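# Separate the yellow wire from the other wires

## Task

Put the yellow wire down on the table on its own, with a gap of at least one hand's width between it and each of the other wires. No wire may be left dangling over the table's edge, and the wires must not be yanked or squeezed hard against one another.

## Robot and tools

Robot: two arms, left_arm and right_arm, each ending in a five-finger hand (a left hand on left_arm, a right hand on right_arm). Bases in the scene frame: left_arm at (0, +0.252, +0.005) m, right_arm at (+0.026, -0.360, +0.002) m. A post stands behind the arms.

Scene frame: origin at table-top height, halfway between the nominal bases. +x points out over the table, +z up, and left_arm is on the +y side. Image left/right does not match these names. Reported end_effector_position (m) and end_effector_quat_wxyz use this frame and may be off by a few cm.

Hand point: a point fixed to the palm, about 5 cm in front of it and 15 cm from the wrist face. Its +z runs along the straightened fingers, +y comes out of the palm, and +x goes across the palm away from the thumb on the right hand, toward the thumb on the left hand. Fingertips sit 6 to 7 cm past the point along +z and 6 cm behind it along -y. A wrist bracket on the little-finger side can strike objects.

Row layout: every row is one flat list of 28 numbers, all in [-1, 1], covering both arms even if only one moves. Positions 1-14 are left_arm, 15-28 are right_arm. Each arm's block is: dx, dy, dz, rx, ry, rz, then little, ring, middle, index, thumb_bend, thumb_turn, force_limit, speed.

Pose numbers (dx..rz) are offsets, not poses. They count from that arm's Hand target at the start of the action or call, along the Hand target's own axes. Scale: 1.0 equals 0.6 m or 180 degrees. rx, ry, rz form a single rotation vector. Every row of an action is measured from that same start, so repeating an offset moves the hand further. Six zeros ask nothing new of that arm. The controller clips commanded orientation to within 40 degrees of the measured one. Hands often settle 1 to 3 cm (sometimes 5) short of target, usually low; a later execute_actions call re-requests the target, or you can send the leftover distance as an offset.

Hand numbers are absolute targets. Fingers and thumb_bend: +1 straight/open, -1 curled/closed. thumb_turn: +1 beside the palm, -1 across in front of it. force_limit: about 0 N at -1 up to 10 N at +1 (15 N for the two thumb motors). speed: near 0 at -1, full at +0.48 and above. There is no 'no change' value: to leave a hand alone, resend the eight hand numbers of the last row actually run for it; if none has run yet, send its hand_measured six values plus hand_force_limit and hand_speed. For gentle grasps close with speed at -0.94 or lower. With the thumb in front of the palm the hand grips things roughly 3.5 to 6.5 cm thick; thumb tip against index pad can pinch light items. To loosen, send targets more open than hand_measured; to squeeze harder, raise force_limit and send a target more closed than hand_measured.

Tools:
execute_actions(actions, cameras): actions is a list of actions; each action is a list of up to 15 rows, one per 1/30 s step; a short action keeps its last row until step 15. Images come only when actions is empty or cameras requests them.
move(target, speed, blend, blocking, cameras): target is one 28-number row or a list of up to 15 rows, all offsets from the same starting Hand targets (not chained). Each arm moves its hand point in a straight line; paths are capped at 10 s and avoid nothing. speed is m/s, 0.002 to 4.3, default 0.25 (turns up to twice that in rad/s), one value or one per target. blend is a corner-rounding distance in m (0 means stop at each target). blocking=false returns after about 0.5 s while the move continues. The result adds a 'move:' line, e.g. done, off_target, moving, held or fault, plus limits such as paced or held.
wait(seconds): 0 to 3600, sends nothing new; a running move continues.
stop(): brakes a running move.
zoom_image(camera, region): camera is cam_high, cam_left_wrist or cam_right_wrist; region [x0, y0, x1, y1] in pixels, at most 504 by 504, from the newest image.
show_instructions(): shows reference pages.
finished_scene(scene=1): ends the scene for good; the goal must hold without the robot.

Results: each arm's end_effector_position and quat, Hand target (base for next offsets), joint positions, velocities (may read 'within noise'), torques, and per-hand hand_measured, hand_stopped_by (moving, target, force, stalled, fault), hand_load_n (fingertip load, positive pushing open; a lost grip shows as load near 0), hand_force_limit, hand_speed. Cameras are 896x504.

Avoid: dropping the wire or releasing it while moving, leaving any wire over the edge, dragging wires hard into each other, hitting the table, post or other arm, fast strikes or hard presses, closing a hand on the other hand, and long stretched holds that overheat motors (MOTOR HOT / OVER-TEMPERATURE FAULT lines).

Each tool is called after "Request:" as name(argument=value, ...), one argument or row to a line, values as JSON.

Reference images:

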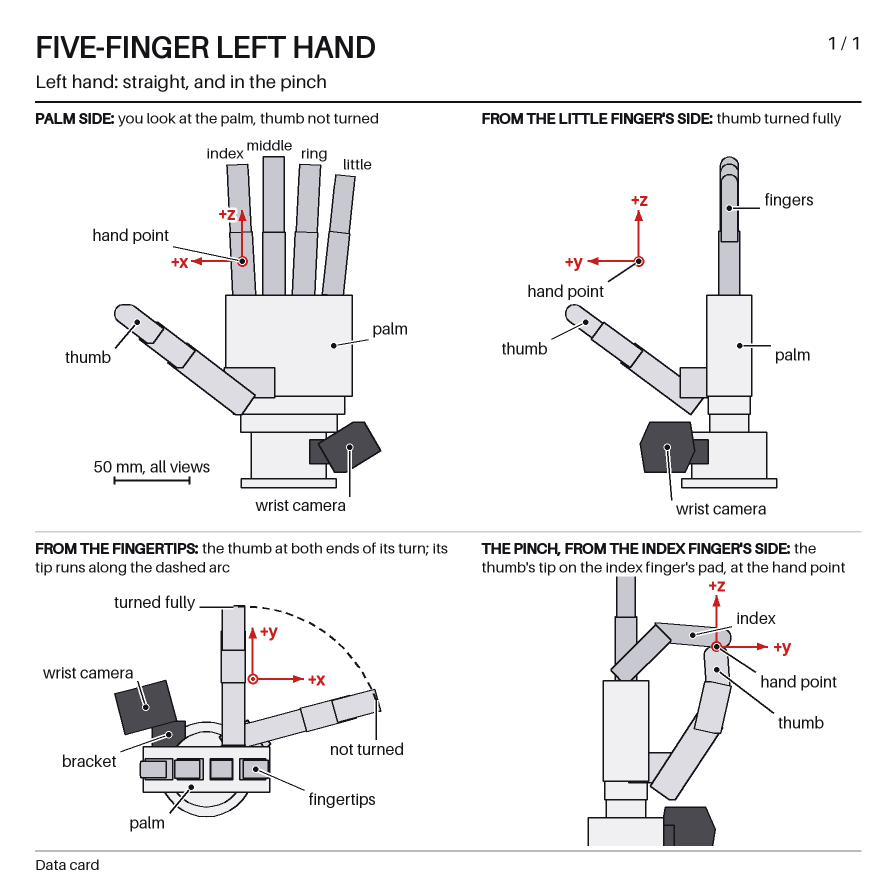

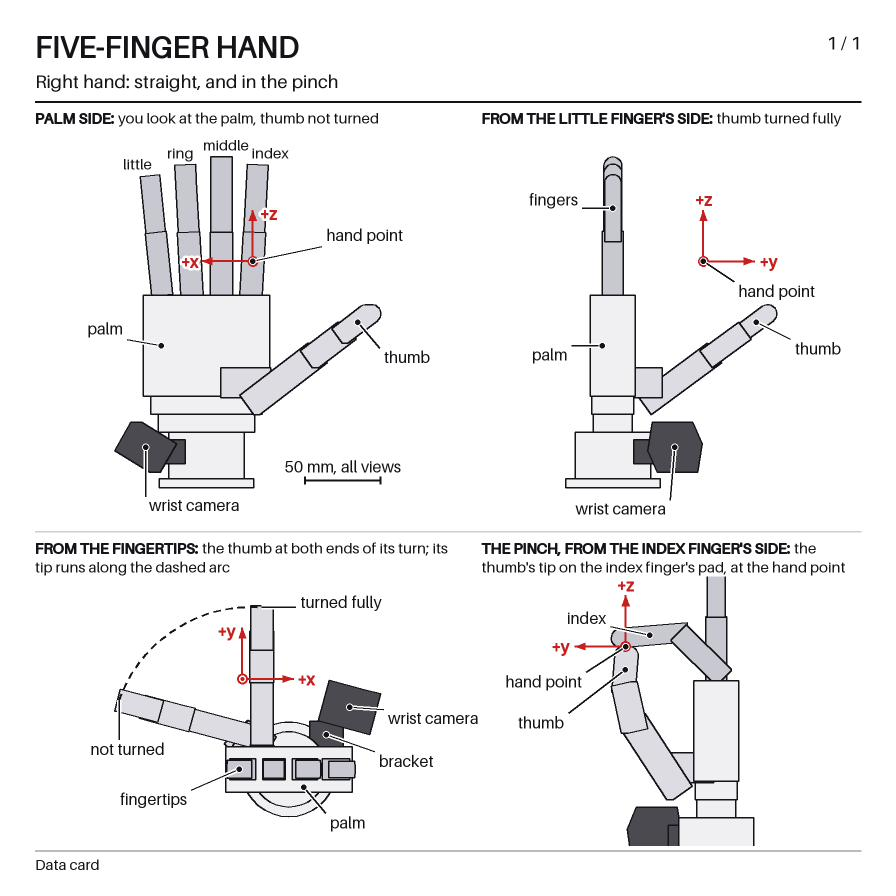

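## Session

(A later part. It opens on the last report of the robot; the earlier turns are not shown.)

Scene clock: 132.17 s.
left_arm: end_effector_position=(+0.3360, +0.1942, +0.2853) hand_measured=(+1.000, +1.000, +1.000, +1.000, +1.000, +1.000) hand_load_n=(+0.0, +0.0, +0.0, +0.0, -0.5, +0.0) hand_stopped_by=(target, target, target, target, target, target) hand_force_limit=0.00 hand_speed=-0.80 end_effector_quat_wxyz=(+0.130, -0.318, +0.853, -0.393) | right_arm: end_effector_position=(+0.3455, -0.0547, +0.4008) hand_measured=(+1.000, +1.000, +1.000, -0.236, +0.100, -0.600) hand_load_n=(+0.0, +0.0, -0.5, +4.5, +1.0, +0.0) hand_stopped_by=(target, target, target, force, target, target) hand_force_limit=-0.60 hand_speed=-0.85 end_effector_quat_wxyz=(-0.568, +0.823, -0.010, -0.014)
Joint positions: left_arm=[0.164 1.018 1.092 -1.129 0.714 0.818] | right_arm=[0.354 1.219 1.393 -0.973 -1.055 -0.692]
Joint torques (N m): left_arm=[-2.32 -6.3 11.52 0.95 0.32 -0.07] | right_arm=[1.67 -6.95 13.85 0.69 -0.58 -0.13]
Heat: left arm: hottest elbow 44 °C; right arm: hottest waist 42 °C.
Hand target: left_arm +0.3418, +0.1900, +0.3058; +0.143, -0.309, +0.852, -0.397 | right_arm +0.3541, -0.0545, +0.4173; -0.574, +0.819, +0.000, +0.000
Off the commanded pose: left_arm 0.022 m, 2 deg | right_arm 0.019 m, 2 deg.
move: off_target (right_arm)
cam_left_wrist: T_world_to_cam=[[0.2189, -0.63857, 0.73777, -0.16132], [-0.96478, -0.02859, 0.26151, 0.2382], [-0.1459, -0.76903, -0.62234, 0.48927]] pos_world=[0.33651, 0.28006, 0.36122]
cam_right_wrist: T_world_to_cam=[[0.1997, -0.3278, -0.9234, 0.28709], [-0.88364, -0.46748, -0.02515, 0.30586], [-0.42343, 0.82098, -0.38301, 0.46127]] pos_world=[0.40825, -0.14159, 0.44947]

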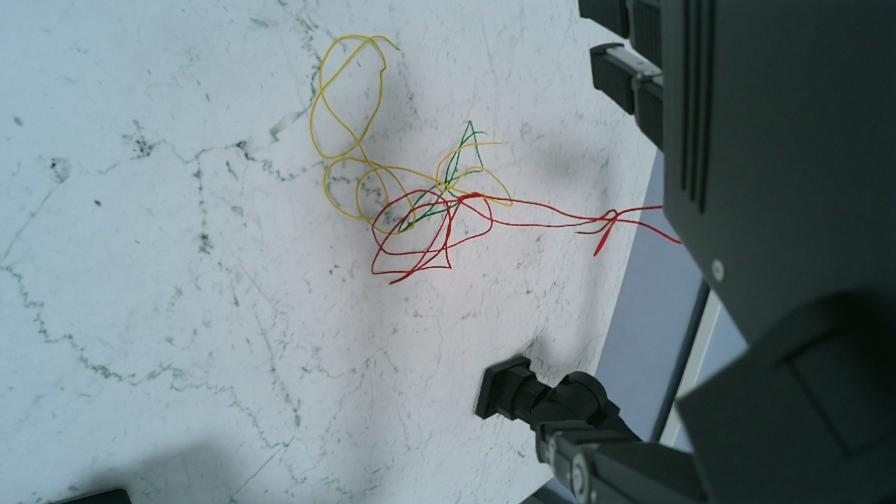

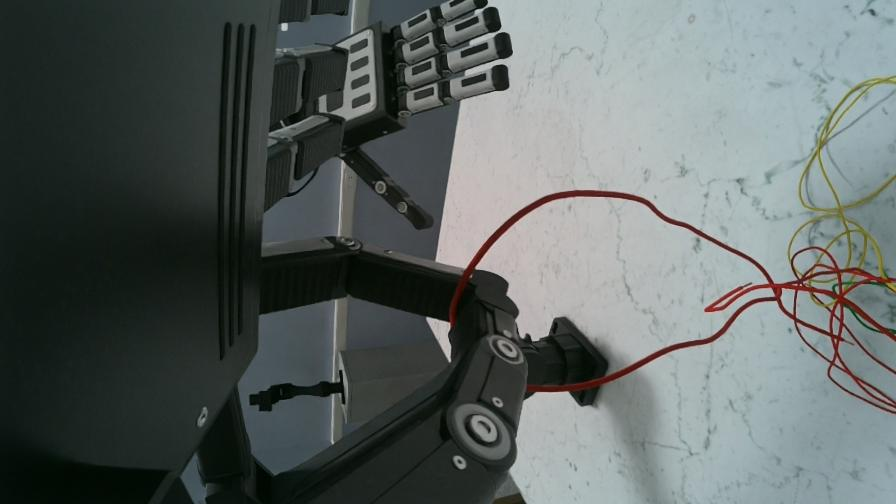

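Request:
zoom_image(
  camera="cam_left_wrist",
  region=[350, 110, 530, 290],
)

Request:
zoom_image(
  camera="cam_left_wrist",
  region=[420, 150, 490, 220],
)

Request:
zoom_image(
  camera="cam_right_wrist",
  region=[690, 180, 896, 440],
)

Scaled by 2.800 from the camera's image (finer frame: 1280x720).

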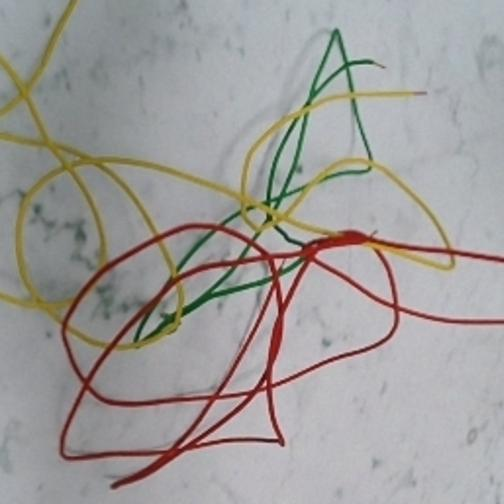

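Scaled by 7.200 from the camera's image (finer frame: 1280x720).

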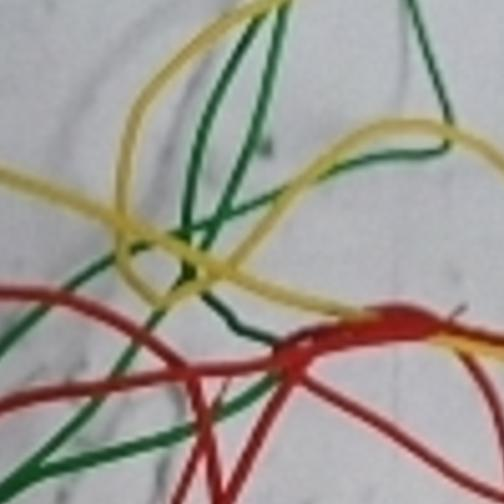

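Scaled by 1.938 from the camera's image (finer frame: 1280x720).

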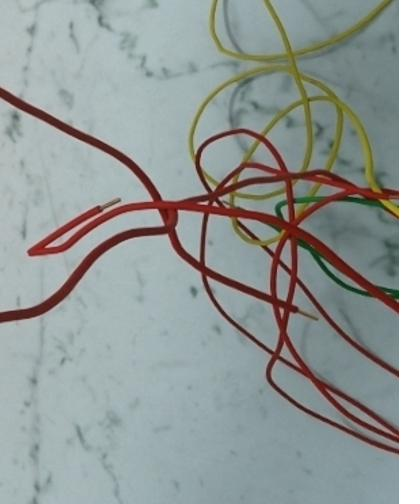

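Request:
move(
  target=[
    [0,0,0,0,0,0,1,1,1,1,1,1,0,-0.8,-0.05,-0.017,-0.148,0,0,0,1,1,1,-0.3,0.1,-0.6,-0.6,-0.85],
  ],
  cameras=["cam_left_wrist","cam_right_wrist","cam_high"],
  speed=0.04,
)

Request:
zoom_image(
  camera="cam_left_wrist",
  region=[330, 30, 590, 290],
)

Scene clock: 136.30 s.
left_arm: end_effector_position=(+0.3360, +0.1942, +0.2853) hand_measured=(+1.000, +1.000, +1.000, +1.000, +1.000, +1.000) hand_load_n=(+0.0, -0.5, +0.0, +0.0, -0.5, +0.0) hand_stopped_by=(target, target, target, target, target, target) hand_force_limit=0.00 hand_speed=-0.80 end_effector_quat_wxyz=(+0.130, -0.318, +0.853, -0.393) | right_arm: end_effector_position=(+0.3227, -0.1324, +0.4371) hand_measured=(+1.000, +1.000, +1.000, -0.236, +0.100, -0.600) hand_load_n=(+0.0, +0.0, +0.0, +4.0, +0.5, +0.0) hand_stopped_by=(target, target, target, force, target, target) hand_force_limit=-0.60 hand_speed=-0.85 end_effector_quat_wxyz=(-0.568, +0.822, -0.016, -0.022)
Joint positions: left_arm=[0.164 1.018 1.092 -1.129 0.714 0.818] | right_arm=[0.165 1.193 1.505 -1.439 -1.169 -1.037]
Joint torques (N m): left_arm=[-2.55 -5.89 11.43 0.7 0.4 -0.06] | right_arm=[2.08 -7.24 13.09 0.42 -0.79 -0.09]
Heat: left arm: hottest elbow 44 °C; right arm: hottest waist 42 °C.
Hand target: left_arm +0.3418, +0.1900, +0.3058; +0.143, -0.309, +0.852, -0.397 | right_arm +0.3239, -0.1345, +0.4573; -0.574, +0.819, +0.000, +0.000
Off the commanded pose: left_arm 0.022 m, 2 deg | right_arm 0.020 m, 3 deg.
move: off_target (right_arm)
cam_left_wrist: T_world_to_cam=[[0.2189, -0.63857, 0.73777, -0.16132], [-0.96478, -0.02859, 0.26151, 0.2382], [-0.1459, -0.76903, -0.62234, 0.48927]] pos_world=[0.33651, 0.28006, 0.36122]
cam_right_wrist: T_world_to_cam=[[0.18229, -0.32776, -0.92701, 0.30689], [-0.88402, -0.46737, -0.00859, 0.24327], [-0.43045, 0.82106, -0.37494, 0.52795]] pos_world=[0.38636, -0.21919, 0.48453]

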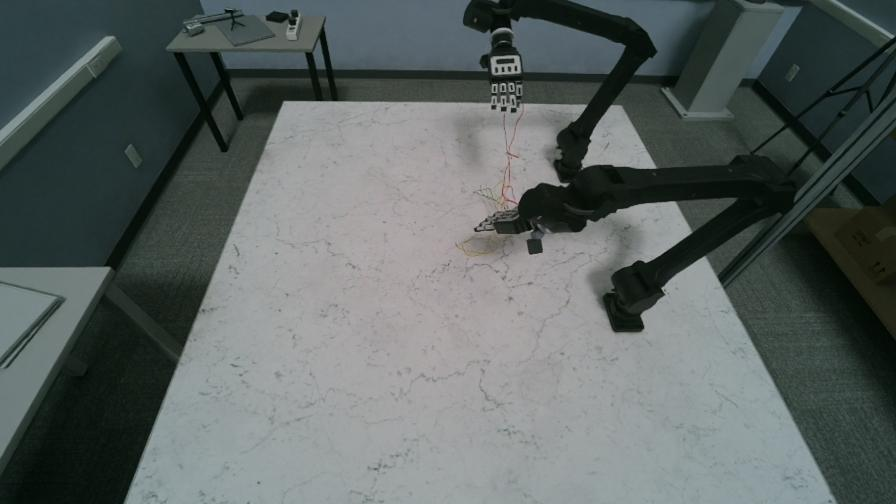

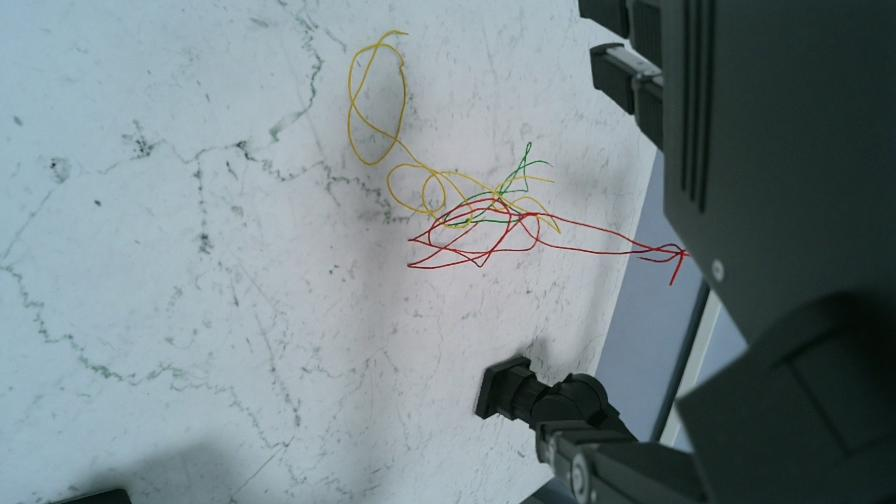

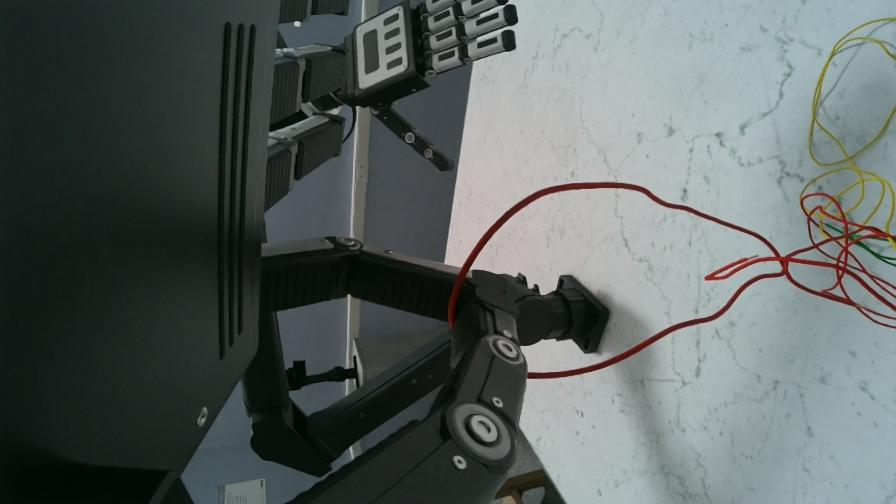

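Scaled by 1.938 from the camera's image (finer frame: 1280x720).

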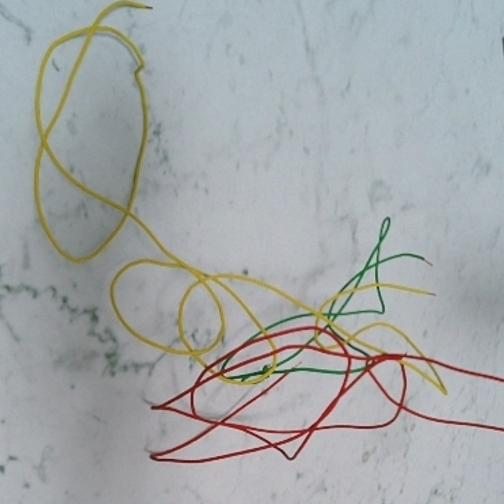

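Request:
zoom_image(
  camera="cam_left_wrist",
  region=[400, 130, 570, 280],
)

Request:
zoom_image(
  camera="cam_left_wrist",
  region=[480, 180, 570, 250],
)

Request:
zoom_image(
  camera="cam_left_wrist",
  region=[420, 180, 490, 250],
)

Request:
zoom_image(
  camera="cam_high",
  region=[430, 90, 570, 270],
)

Scaled by 2.965 from the camera's image (finer frame: 1280x720).

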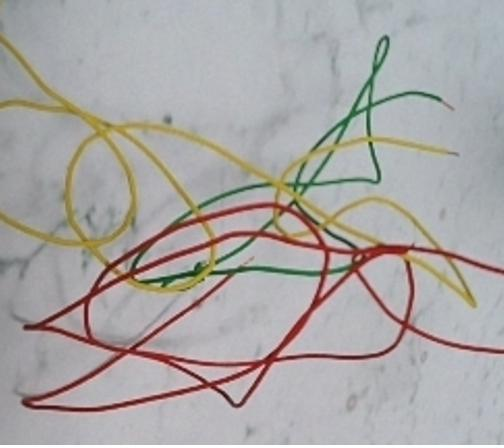

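Scaled by 5.600 from the camera's image (finer frame: 1280x720).

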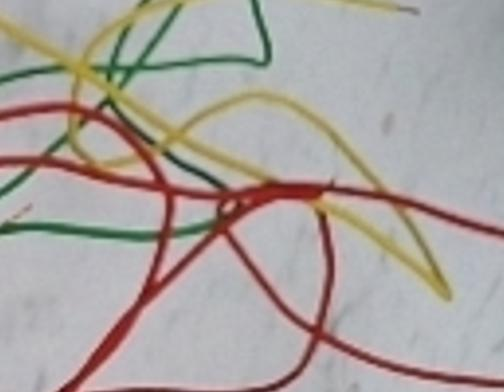

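Scaled by 7.200 from the camera's image (finer frame: 1280x720).

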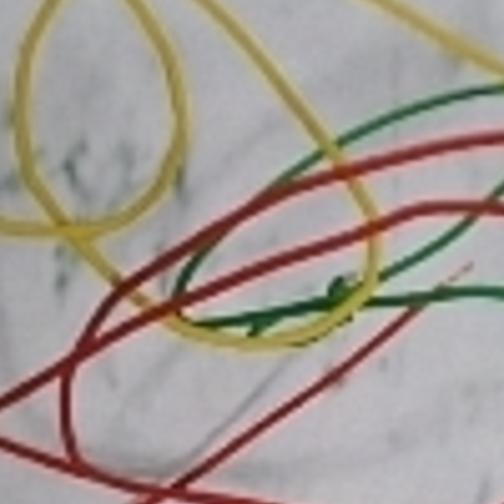

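Scaled by 2.800 from the camera's image (finer frame: 1280x720).

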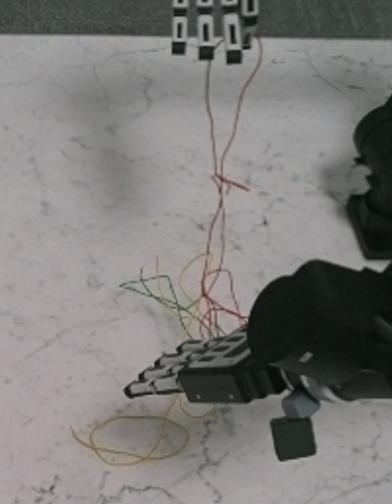

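Request:
zoom_image(
  camera="cam_left_wrist",
  region=[512, 200, 562, 235],
)

Request:
zoom_image(
  camera="cam_left_wrist",
  region=[500, 195, 530, 225],
)

Request:
zoom_image(
  camera="cam_right_wrist",
  region=[760, 130, 896, 340],
)

Scaled by 10.080 from the camera's image (finer frame: 1280x720).

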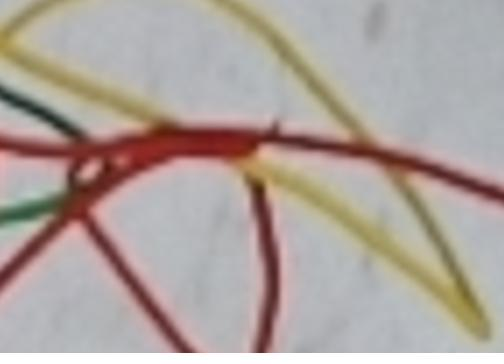

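Scaled by 16.800 from the camera's image (finer frame: 1280x720).

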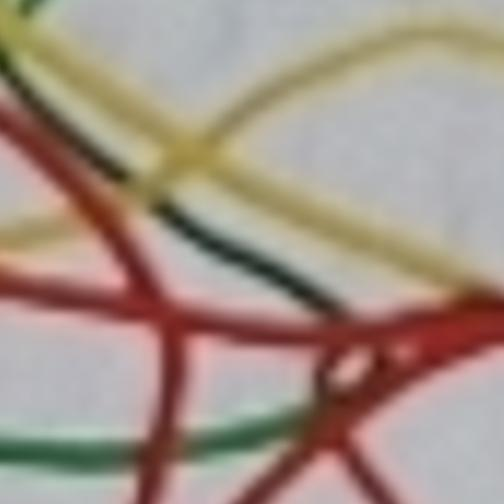

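Scaled by 2.400 from the camera's image (finer frame: 1280x720).

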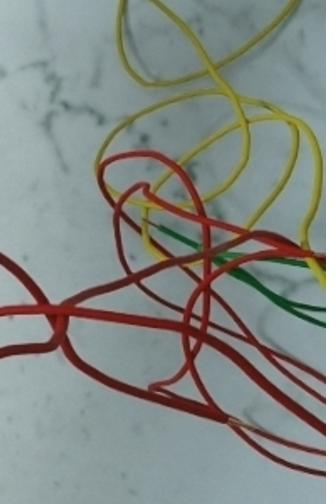

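Request:
move(
  target=[
    [0,0,0,0,0,0,1,1,1,1,1,1,0,-0.8,0,0.2147,0.078,0,0,0,1,1,1,-0.3,0.1,-0.6,-0.6,-0.85],
  ],
  cameras=["cam_left_wrist","cam_right_wrist","cam_high"],
  speed=0.05,
)

Request:
zoom_image(
  camera="cam_left_wrist",
  region=[330, 30, 590, 290],
)

Scene clock: 148.97 s.
left_arm: end_effector_position=(+0.3360, +0.1942, +0.2853) hand_measured=(+1.000, +1.000, +1.000, +1.000, +1.000, +1.000) hand_load_n=(+0.0, +0.0, +0.0, +0.0, +0.0, +0.0) hand_stopped_by=(target, target, target, target, target, target) hand_force_limit=0.00 hand_speed=-0.80 end_effector_quat_wxyz=(+0.130, -0.318, +0.853, -0.393) | right_arm: end_effector_position=(+0.3213, -0.1327, +0.3149) hand_measured=(+1.000, +1.000, +1.000, -0.236, +0.100, -0.600) hand_load_n=(+0.0, +0.0, +0.0, +4.5, +0.5, +0.0) hand_stopped_by=(target, target, target, force, target, target) hand_force_limit=-0.60 hand_speed=-0.85 end_effector_quat_wxyz=(-0.570, +0.821, -0.009, -0.015)
Joint positions: left_arm=[0.164 1.018 1.092 -1.129 0.714 0.818] | right_arm=[0.165 1.132 1.132 -1.113 -1.17 -1.042]
Joint torques (N m): left_arm=[-2.2 -5.48 11.44 0.91 0.41 -0.11] | right_arm=[1.85 -7 9.72 1.11 -0.74 -0.09]
Heat: left arm: hottest elbow 45 °C; right arm: hottest waist 42 °C.
Hand target: left_arm +0.3418, +0.1900, +0.3058; +0.143, -0.309, +0.852, -0.397 | right_arm +0.3239, -0.1346, +0.3201; -0.574, +0.819, -0.001, +0.000
Off the commanded pose: left_arm 0.022 m, 2 deg | right_arm 0.006 m, 2 deg.
move: done
cam_left_wrist: T_world_to_cam=[[0.2189, -0.63857, 0.73777, -0.16132], [-0.96478, -0.02859, 0.26151, 0.2382], [-0.1459, -0.76903, -0.62234, 0.48927]] pos_world=[0.33651, 0.28006, 0.36122]
cam_right_wrist: T_world_to_cam=[[0.20025, -0.32396, -0.92464, 0.18761], [-0.88275, -0.46907, -0.02683, 0.24594], [-0.42502, 0.8216, -0.3799, 0.48167]] pos_world=[0.38426, -0.21959, 0.36306]

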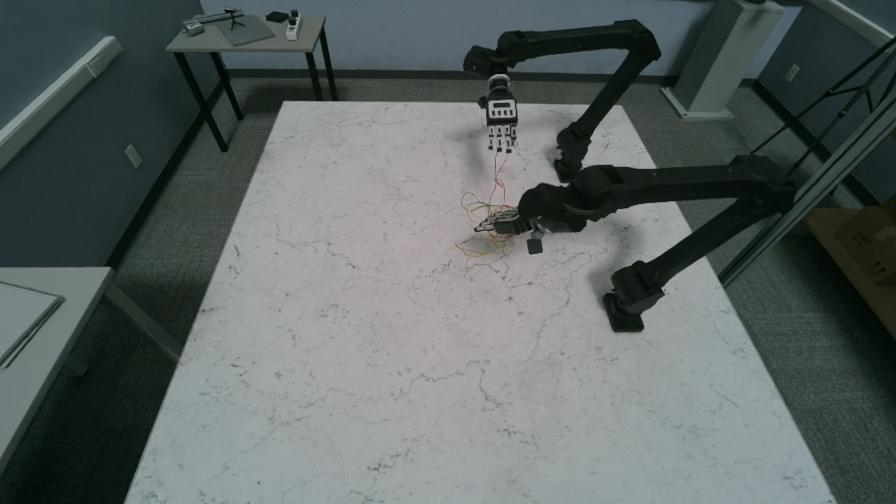

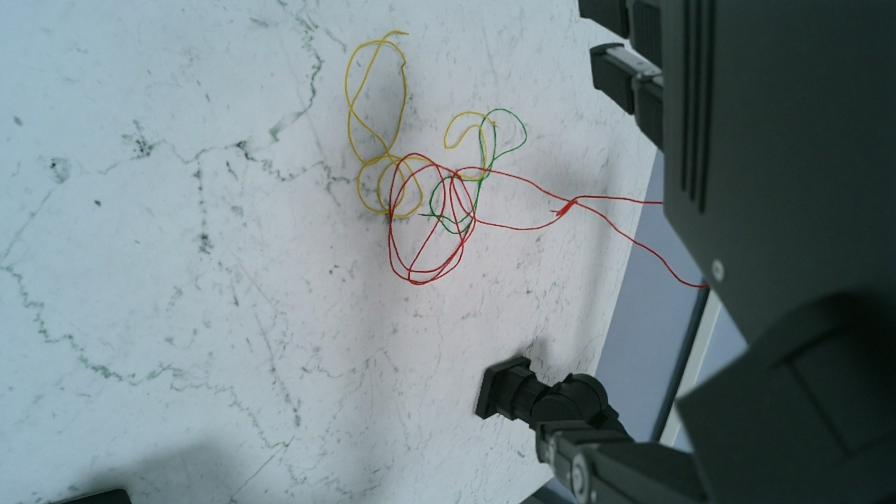

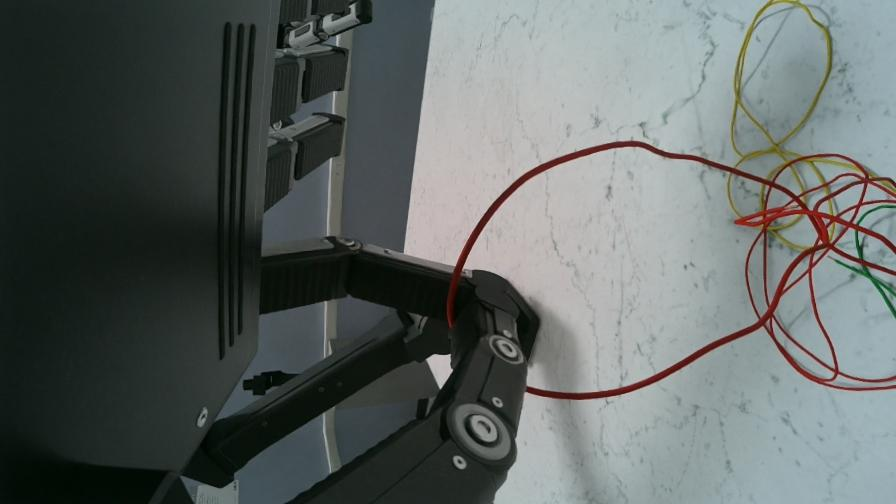

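Scaled by 1.938 from the camera's image (finer frame: 1280x720).

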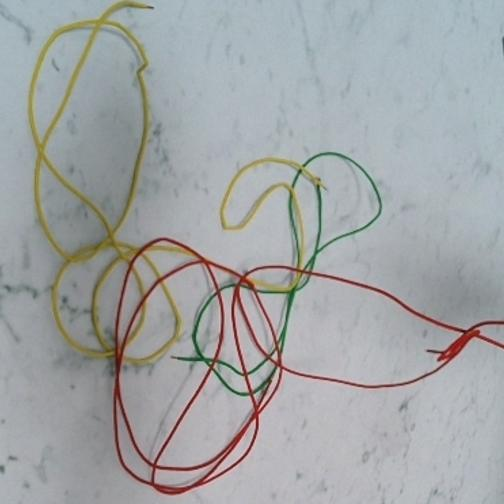

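Request:
zoom_image(
  camera="cam_left_wrist",
  region=[335, 20, 425, 130],
)

Request:
zoom_image(
  camera="cam_left_wrist",
  region=[340, 120, 440, 220],
)

Request:
zoom_image(
  camera="cam_left_wrist",
  region=[430, 100, 530, 250],
)

Scaled by 4.582 from the camera's image (finer frame: 1280x720).

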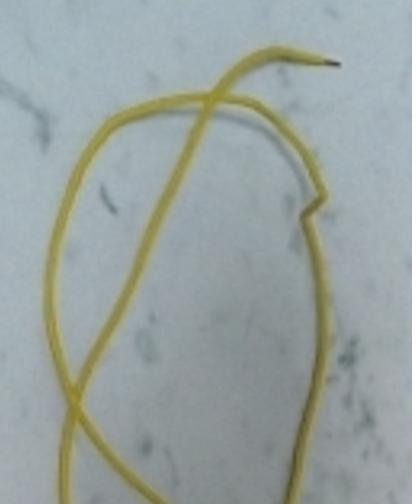

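Scaled by 5.040 from the camera's image (finer frame: 1280x720).

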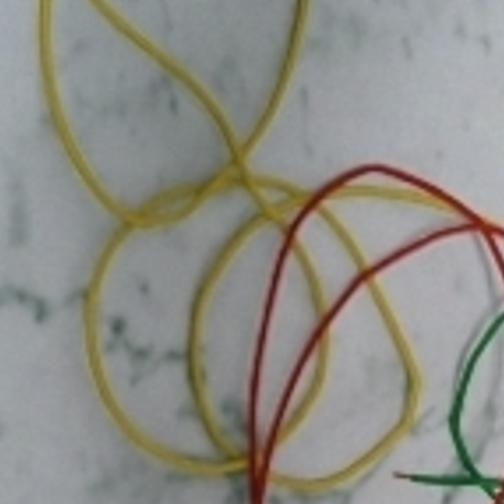

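Scaled by 3.360 from the camera's image (finer frame: 1280x720).

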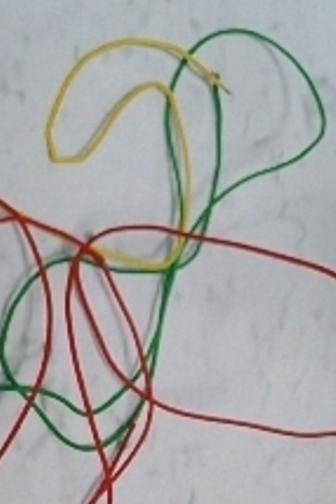

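Request:
move(
  target=[
    [0.1972,0.0677,0.3237,-0.1374,-0.0698,-0.0902,-1,-1,-1,1,1,1,-0.5,0,0,0,0,0,0,0,1,1,1,-0.3,0.1,-0.6,-0.6,-0.85],
  ],
  cameras=["cam_left_wrist","cam_right_wrist","cam_high"],
  speed=0.08,
)

Scene clock: 159.00 s.
left_arm: end_effector_position=(+0.3208, +0.0310, +0.1398) hand_measured=(-1.000, -1.000, -1.000, +1.000, +1.000, +1.000) hand_load_n=(+0.0, +0.0, +0.0, +0.0, +0.0, +0.0) hand_stopped_by=(target, target, target, target, target, target) hand_force_limit=-0.50 hand_speed=0.00 end_effector_quat_wxyz=(+0.101, -0.491, +0.848, -0.172) | right_arm: end_effector_position=(+0.3212, -0.1327, +0.3150) hand_measured=(+1.000, +1.000, +1.000, -0.236, +0.100, -0.600) hand_load_n=(+0.0, +0.0, +0.0, +4.5, +0.5, +0.0) hand_stopped_by=(target, target, target, force, target, target) hand_force_limit=-0.60 hand_speed=-0.85 end_effector_quat_wxyz=(-0.570, +0.821, -0.009, -0.015)
Joint positions: left_arm=[-0.52 1.265 0.982 -0.887 -0.005 -0.004] | right_arm=[0.165 1.132 1.132 -1.113 -1.17 -1.042]
Joint torques (N m): left_arm=[-2.26 -8.18 9.68 1.47 -0.04 -0.03] | right_arm=[1.67 -7.12 9.69 1.16 -0.76 -0.09]
Heat: left arm: hottest elbow 45 °C; right arm: hottest waist 42 °C.
Hand target: left_arm +0.3293, +0.0200, +0.1498; +0.109, -0.489, +0.845, -0.187 | right_arm +0.3239, -0.1346, +0.3202; -0.574, +0.819, -0.001, +0.000
Off the commanded pose: left_arm 0.017 m, 2 deg | right_arm 0.006 m, 2 deg.
move: off_target (left_arm)
cam_left_wrist: T_world_to_cam=[[0.63594, -0.67123, 0.38082, -0.2378], [-0.75711, -0.44704, 0.47638, 0.17327], [-0.14952, -0.59127, -0.79249, 0.29039]] pos_world=[0.32583, 0.08954, 0.23815]
cam_right_wrist: T_world_to_cam=[[0.20054, -0.32392, -0.92459, 0.1877], [-0.88274, -0.46908, -0.02712, 0.24596], [-0.42492, 0.82161, -0.38, 0.4817]] pos_world=[0.38416, -0.21959, 0.36326]

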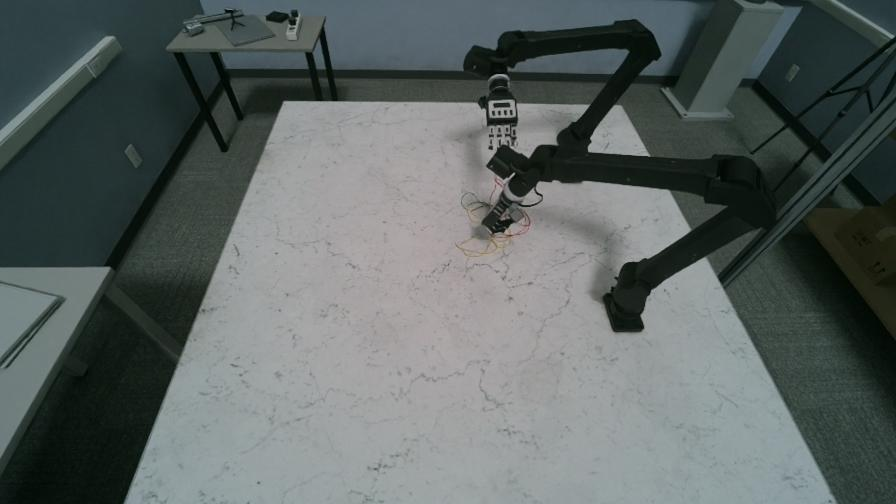

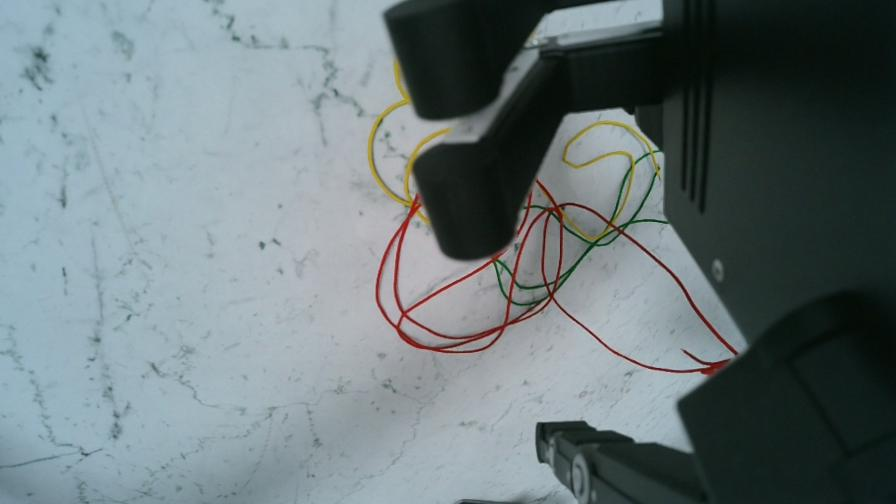

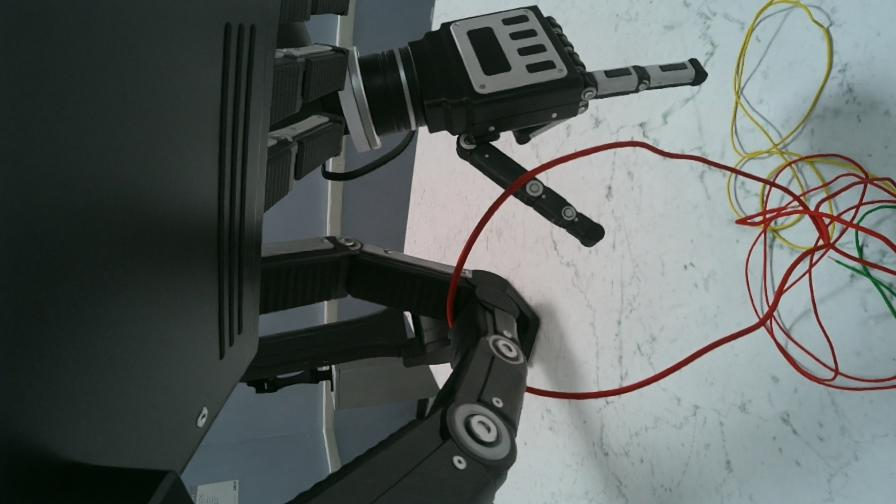

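Request:
zoom_image(
  camera="cam_right_wrist",
  region=[696, 0, 896, 200],
)

Scaled by 2.520 from the camera's image (finer frame: 1280x720).

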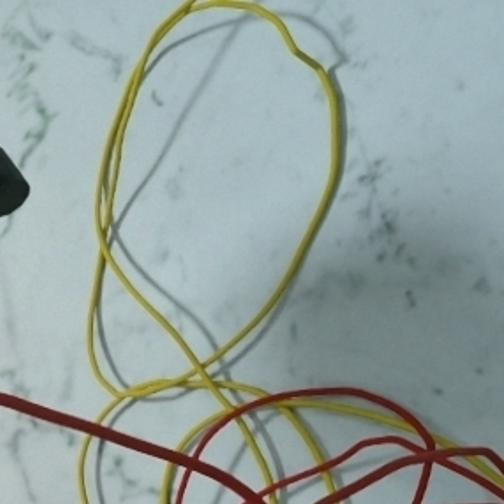

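Request:
move(
  target=[
    [0,0,0,0,0,0,-1,-1,-1,1,1,-1,-0.5,0,0,0,0,0,0,0,1,1,1,-0.3,0.1,-0.6,-0.6,-0.85],
    [0,0.0571,0.1224,0,0,0,-1,-1,-1,1,1,-1,-0.5,0,0,0,0,0,0,0,1,1,1,-0.3,0.1,-0.6,-0.6,-0.85],
  ],
  cameras=["cam_left_wrist","cam_right_wrist","cam_high"],
  speed=0.06,
)

Request:
zoom_image(
  camera="cam_right_wrist",
  region=[696, 0, 896, 200],
)

Scene clock: 164.47 s.
left_arm: end_effector_position=(+0.3281, +0.0268, +0.0689) hand_measured=(-1.000, -1.000, -1.000, +1.000, +1.000, -1.000) hand_load_n=(+0.0, +0.0, +0.0, -0.5, +0.0, +0.0) hand_stopped_by=(target, target, target, target, target, target) hand_force_limit=-0.50 hand_speed=0.00 end_effector_quat_wxyz=(+0.107, -0.490, +0.846, -0.181) | right_arm: end_effector_position=(+0.3212, -0.1327, +0.3150) hand_measured=(+1.000, +1.000, +1.000, -0.236, +0.100, -0.600) hand_load_n=(+0.0, +0.0, +0.0, +4.0, +0.5, +0.0) hand_stopped_by=(target, target, target, force, target, target) hand_force_limit=-0.60 hand_speed=-0.85 end_effector_quat_wxyz=(-0.570, +0.821, -0.009, -0.015)
Joint positions: left_arm=[-0.52 1.35 0.855 -0.651 -0.005 -0.005] | right_arm=[0.165 1.132 1.132 -1.113 -1.17 -1.042]
Joint torques (N m): left_arm=[-2.14 -8.29 7.31 1.43 0 -0.07] | right_arm=[1.85 -7.24 9.62 1.14 -0.76 -0.08]
Heat: left arm: hottest elbow 45 °C; right arm: hottest waist 42 °C.
Hand target: left_arm +0.3292, +0.0201, +0.0688; +0.109, -0.489, +0.845, -0.187 | right_arm +0.3239, -0.1346, +0.3202; -0.574, +0.819, -0.001, +0.000
Off the commanded pose: left_arm 0.007 m, 1 deg | right_arm 0.006 m, 2 deg.
move: done
cam_left_wrist: T_world_to_cam=[[0.62847, -0.66611, 0.40164, -0.2174], [-0.7664, -0.44207, 0.46605, 0.21435], [-0.13289, -0.60072, -0.78834, 0.22738]] pos_world=[0.33113, 0.08654, 0.16667]
cam_right_wrist: T_world_to_cam=[[0.20054, -0.32392, -0.92459, 0.1877], [-0.88274, -0.46908, -0.02712, 0.24596], [-0.42492, 0.82161, -0.38, 0.4817]] pos_world=[0.38416, -0.21959, 0.36326]

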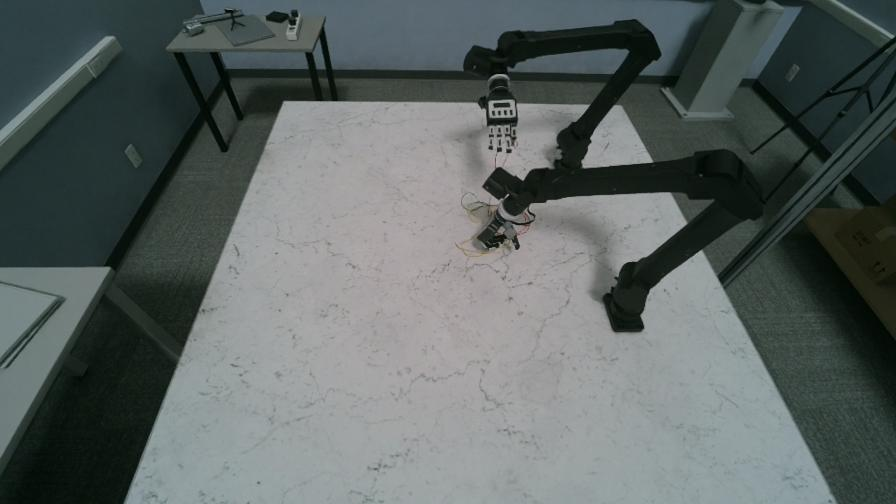

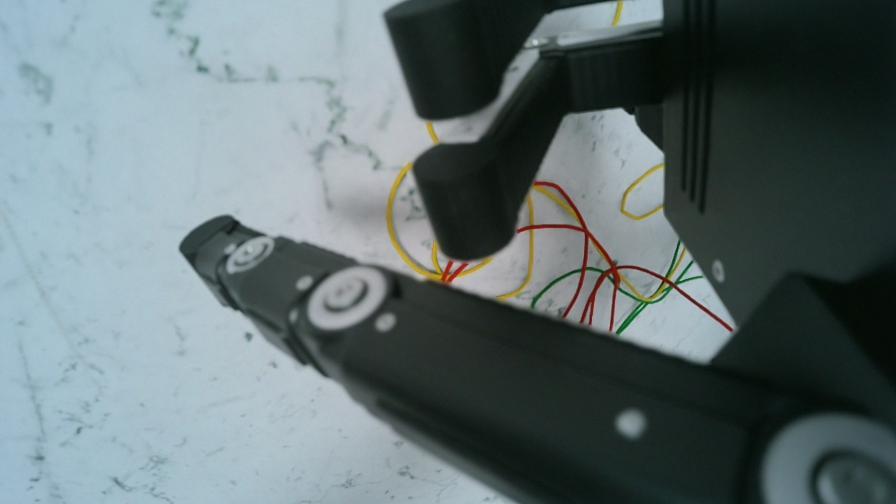

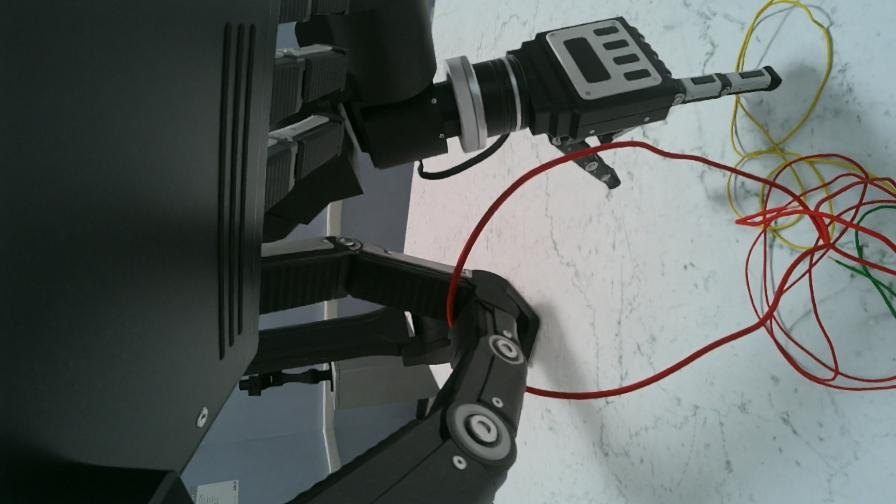

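Scaled by 2.520 from the camera's image (finer frame: 1280x720).

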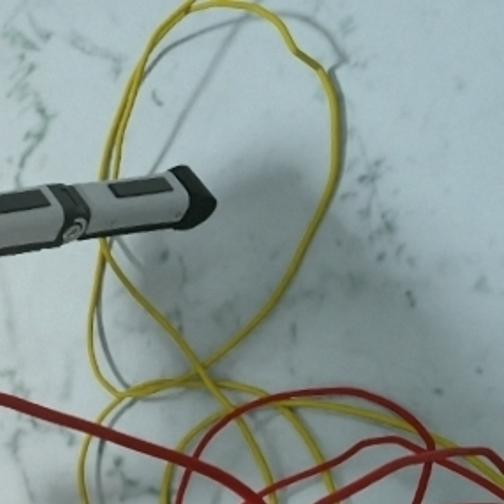

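Request:
move(
  target=[
    [0,0.0190,0.0408,0,0,0,-1,-1,-1,1,1,-1,-0.5,0,0,0,0,0,0,0,1,1,1,-0.3,0.1,-0.6,-0.6,-0.85],
  ],
  cameras=["cam_right_wrist"],
  speed=0.03,
)

Request:
zoom_image(
  camera="cam_right_wrist",
  region=[696, 0, 896, 200],
)

Scene clock: 166.37 s.
left_arm: end_effector_position=(+0.3288, +0.0264, +0.0429) hand_measured=(-1.000, -1.000, -1.000, +1.000, +1.000, -1.000) hand_load_n=(+0.0, +0.0, +0.0, +0.0, +0.0, +0.0) hand_stopped_by=(target, target, target, target, target, target) hand_force_limit=-0.50 hand_speed=0.00 end_effector_quat_wxyz=(+0.107, -0.490, +0.845, -0.183) | right_arm: end_effector_position=(+0.3212, -0.1327, +0.3150) hand_measured=(+1.000, +1.000, +1.000, -0.236, +0.100, -0.600) hand_load_n=(+0.0, +0.0, +0.0, +4.5, +0.5, +0.0) hand_stopped_by=(target, target, target, force, target, target) hand_force_limit=-0.60 hand_speed=-0.85 end_effector_quat_wxyz=(-0.570, +0.821, -0.009, -0.015)
Joint positions: left_arm=[-0.52 1.391 0.815 -0.568 -0.005 -0.005] | right_arm=[0.165 1.132 1.132 -1.113 -1.17 -1.042]
Joint torques (N m): left_arm=[-2.37 -8.76 7.01 1.5 -0.1 -0.04] | right_arm=[1.55 -6.83 9.65 1.18 -0.76 -0.08]
Heat: left arm: hottest elbow 45 °C; right arm: hottest waist 41 °C.
Hand target: left_arm +0.3292, +0.0201, +0.0418; +0.109, -0.489, +0.845, -0.187 | right_arm +0.3239, -0.1346, +0.3202; -0.574, +0.819, -0.001, +0.000
Off the commanded pose: left_arm 0.006 m, 1 deg | right_arm 0.006 m, 2 deg.
move: done
cam_right_wrist: T_world_to_cam=[[0.20054, -0.32392, -0.92459, 0.1877], [-0.88274, -0.46908, -0.02712, 0.24596], [-0.42492, 0.82161, -0.38, 0.4817]] pos_world=[0.38416, -0.21959, 0.36326]

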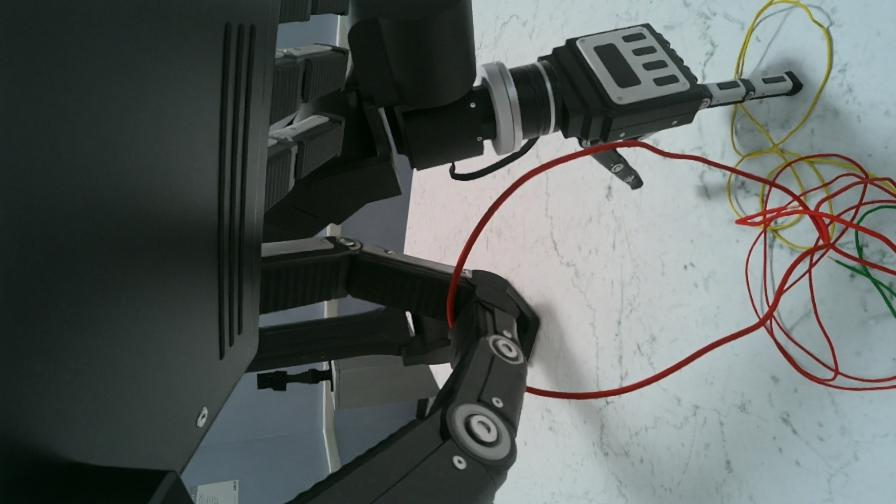

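Scaled by 2.520 from the camera's image (finer frame: 1280x720).

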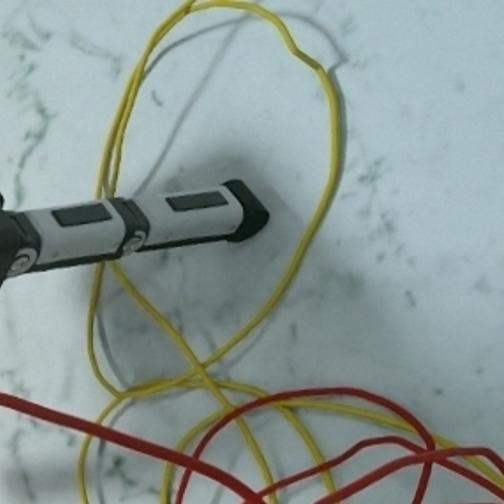

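Request:
move(
  target=[
    [0,0.0042,0.0091,0,0,0,-1,-1,-1,1,1,-1,-0.5,0,0,0,0,0,0,0,1,1,1,-0.3,0.1,-0.6,-0.6,-0.85],
  ],
  cameras=["cam_right_wrist"],
  speed=0.02,
)

Request:
zoom_image(
  camera="cam_right_wrist",
  region=[696, 0, 896, 200],
)

Scene clock: 167.53 s.
left_arm: end_effector_position=(+0.3302, +0.0255, +0.0396) hand_measured=(-1.000, -1.000, -1.000, +1.000, +1.000, -1.000) hand_load_n=(+0.0, +0.0, +0.0, -0.5, +0.0, +0.0) hand_stopped_by=(target, target, target, target, target, target) hand_force_limit=-0.50 hand_speed=0.00 end_effector_quat_wxyz=(+0.109, -0.490, +0.845, -0.186) | right_arm: end_effector_position=(+0.3212, -0.1327, +0.3150) hand_measured=(+1.000, +1.000, +1.000, -0.236, +0.100, -0.600) hand_load_n=(+0.0, +0.0, +0.0, +4.0, +0.5, +0.0) hand_stopped_by=(target, target, target, force, target, target) hand_force_limit=-0.60 hand_speed=-0.85 end_effector_quat_wxyz=(-0.570, +0.821, -0.009, -0.015)
Joint positions: left_arm=[-0.52 1.397 0.81 -0.549 -0.005 -0.005] | right_arm=[0.165 1.132 1.132 -1.113 -1.17 -1.042]
Joint torques (N m): left_arm=[-1.32 -9.35 6.75 1.78 -0.07 -0.05] | right_arm=[2.08 -6.83 9.63 1.17 -0.79 -0.08]
Heat: left arm: hottest elbow 45 °C; right arm: hottest waist 41 °C.
Hand target: left_arm +0.3292, +0.0200, +0.0357; +0.109, -0.489, +0.845, -0.187 | right_arm +0.3239, -0.1346, +0.3202; -0.574, +0.819, -0.001, +0.000
Off the commanded pose: left_arm 0.007 m, 0 deg | right_arm 0.006 m, 2 deg.
move: done
cam_right_wrist: T_world_to_cam=[[0.20054, -0.32392, -0.92459, 0.1877], [-0.88274, -0.46908, -0.02712, 0.24596], [-0.42492, 0.82161, -0.38, 0.4817]] pos_world=[0.38416, -0.21959, 0.36326]

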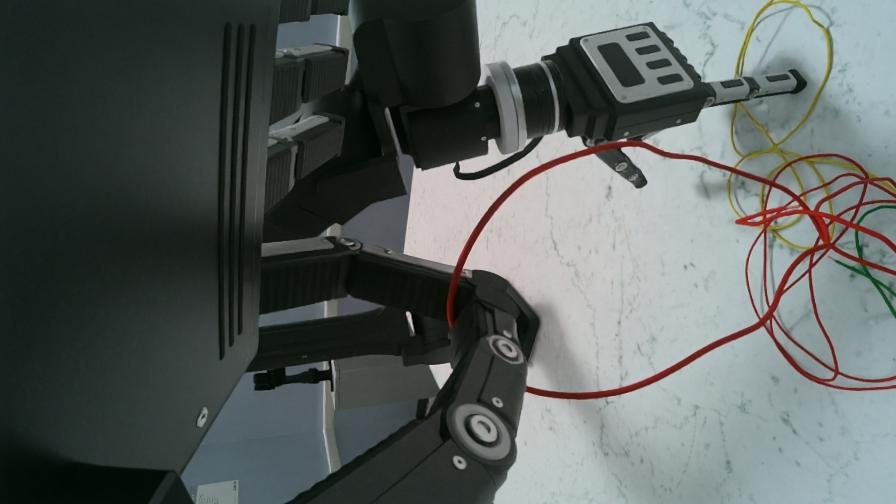

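Scaled by 2.520 from the camera's image (finer frame: 1280x720).

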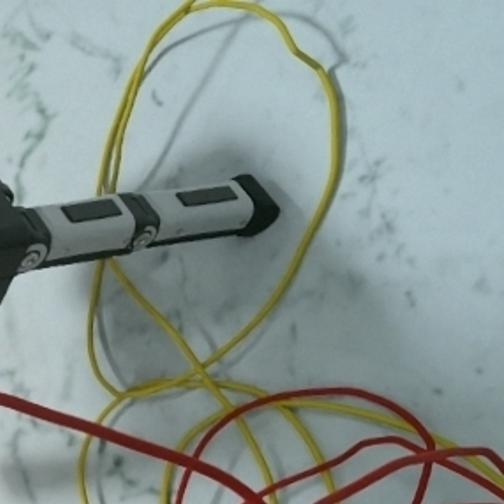

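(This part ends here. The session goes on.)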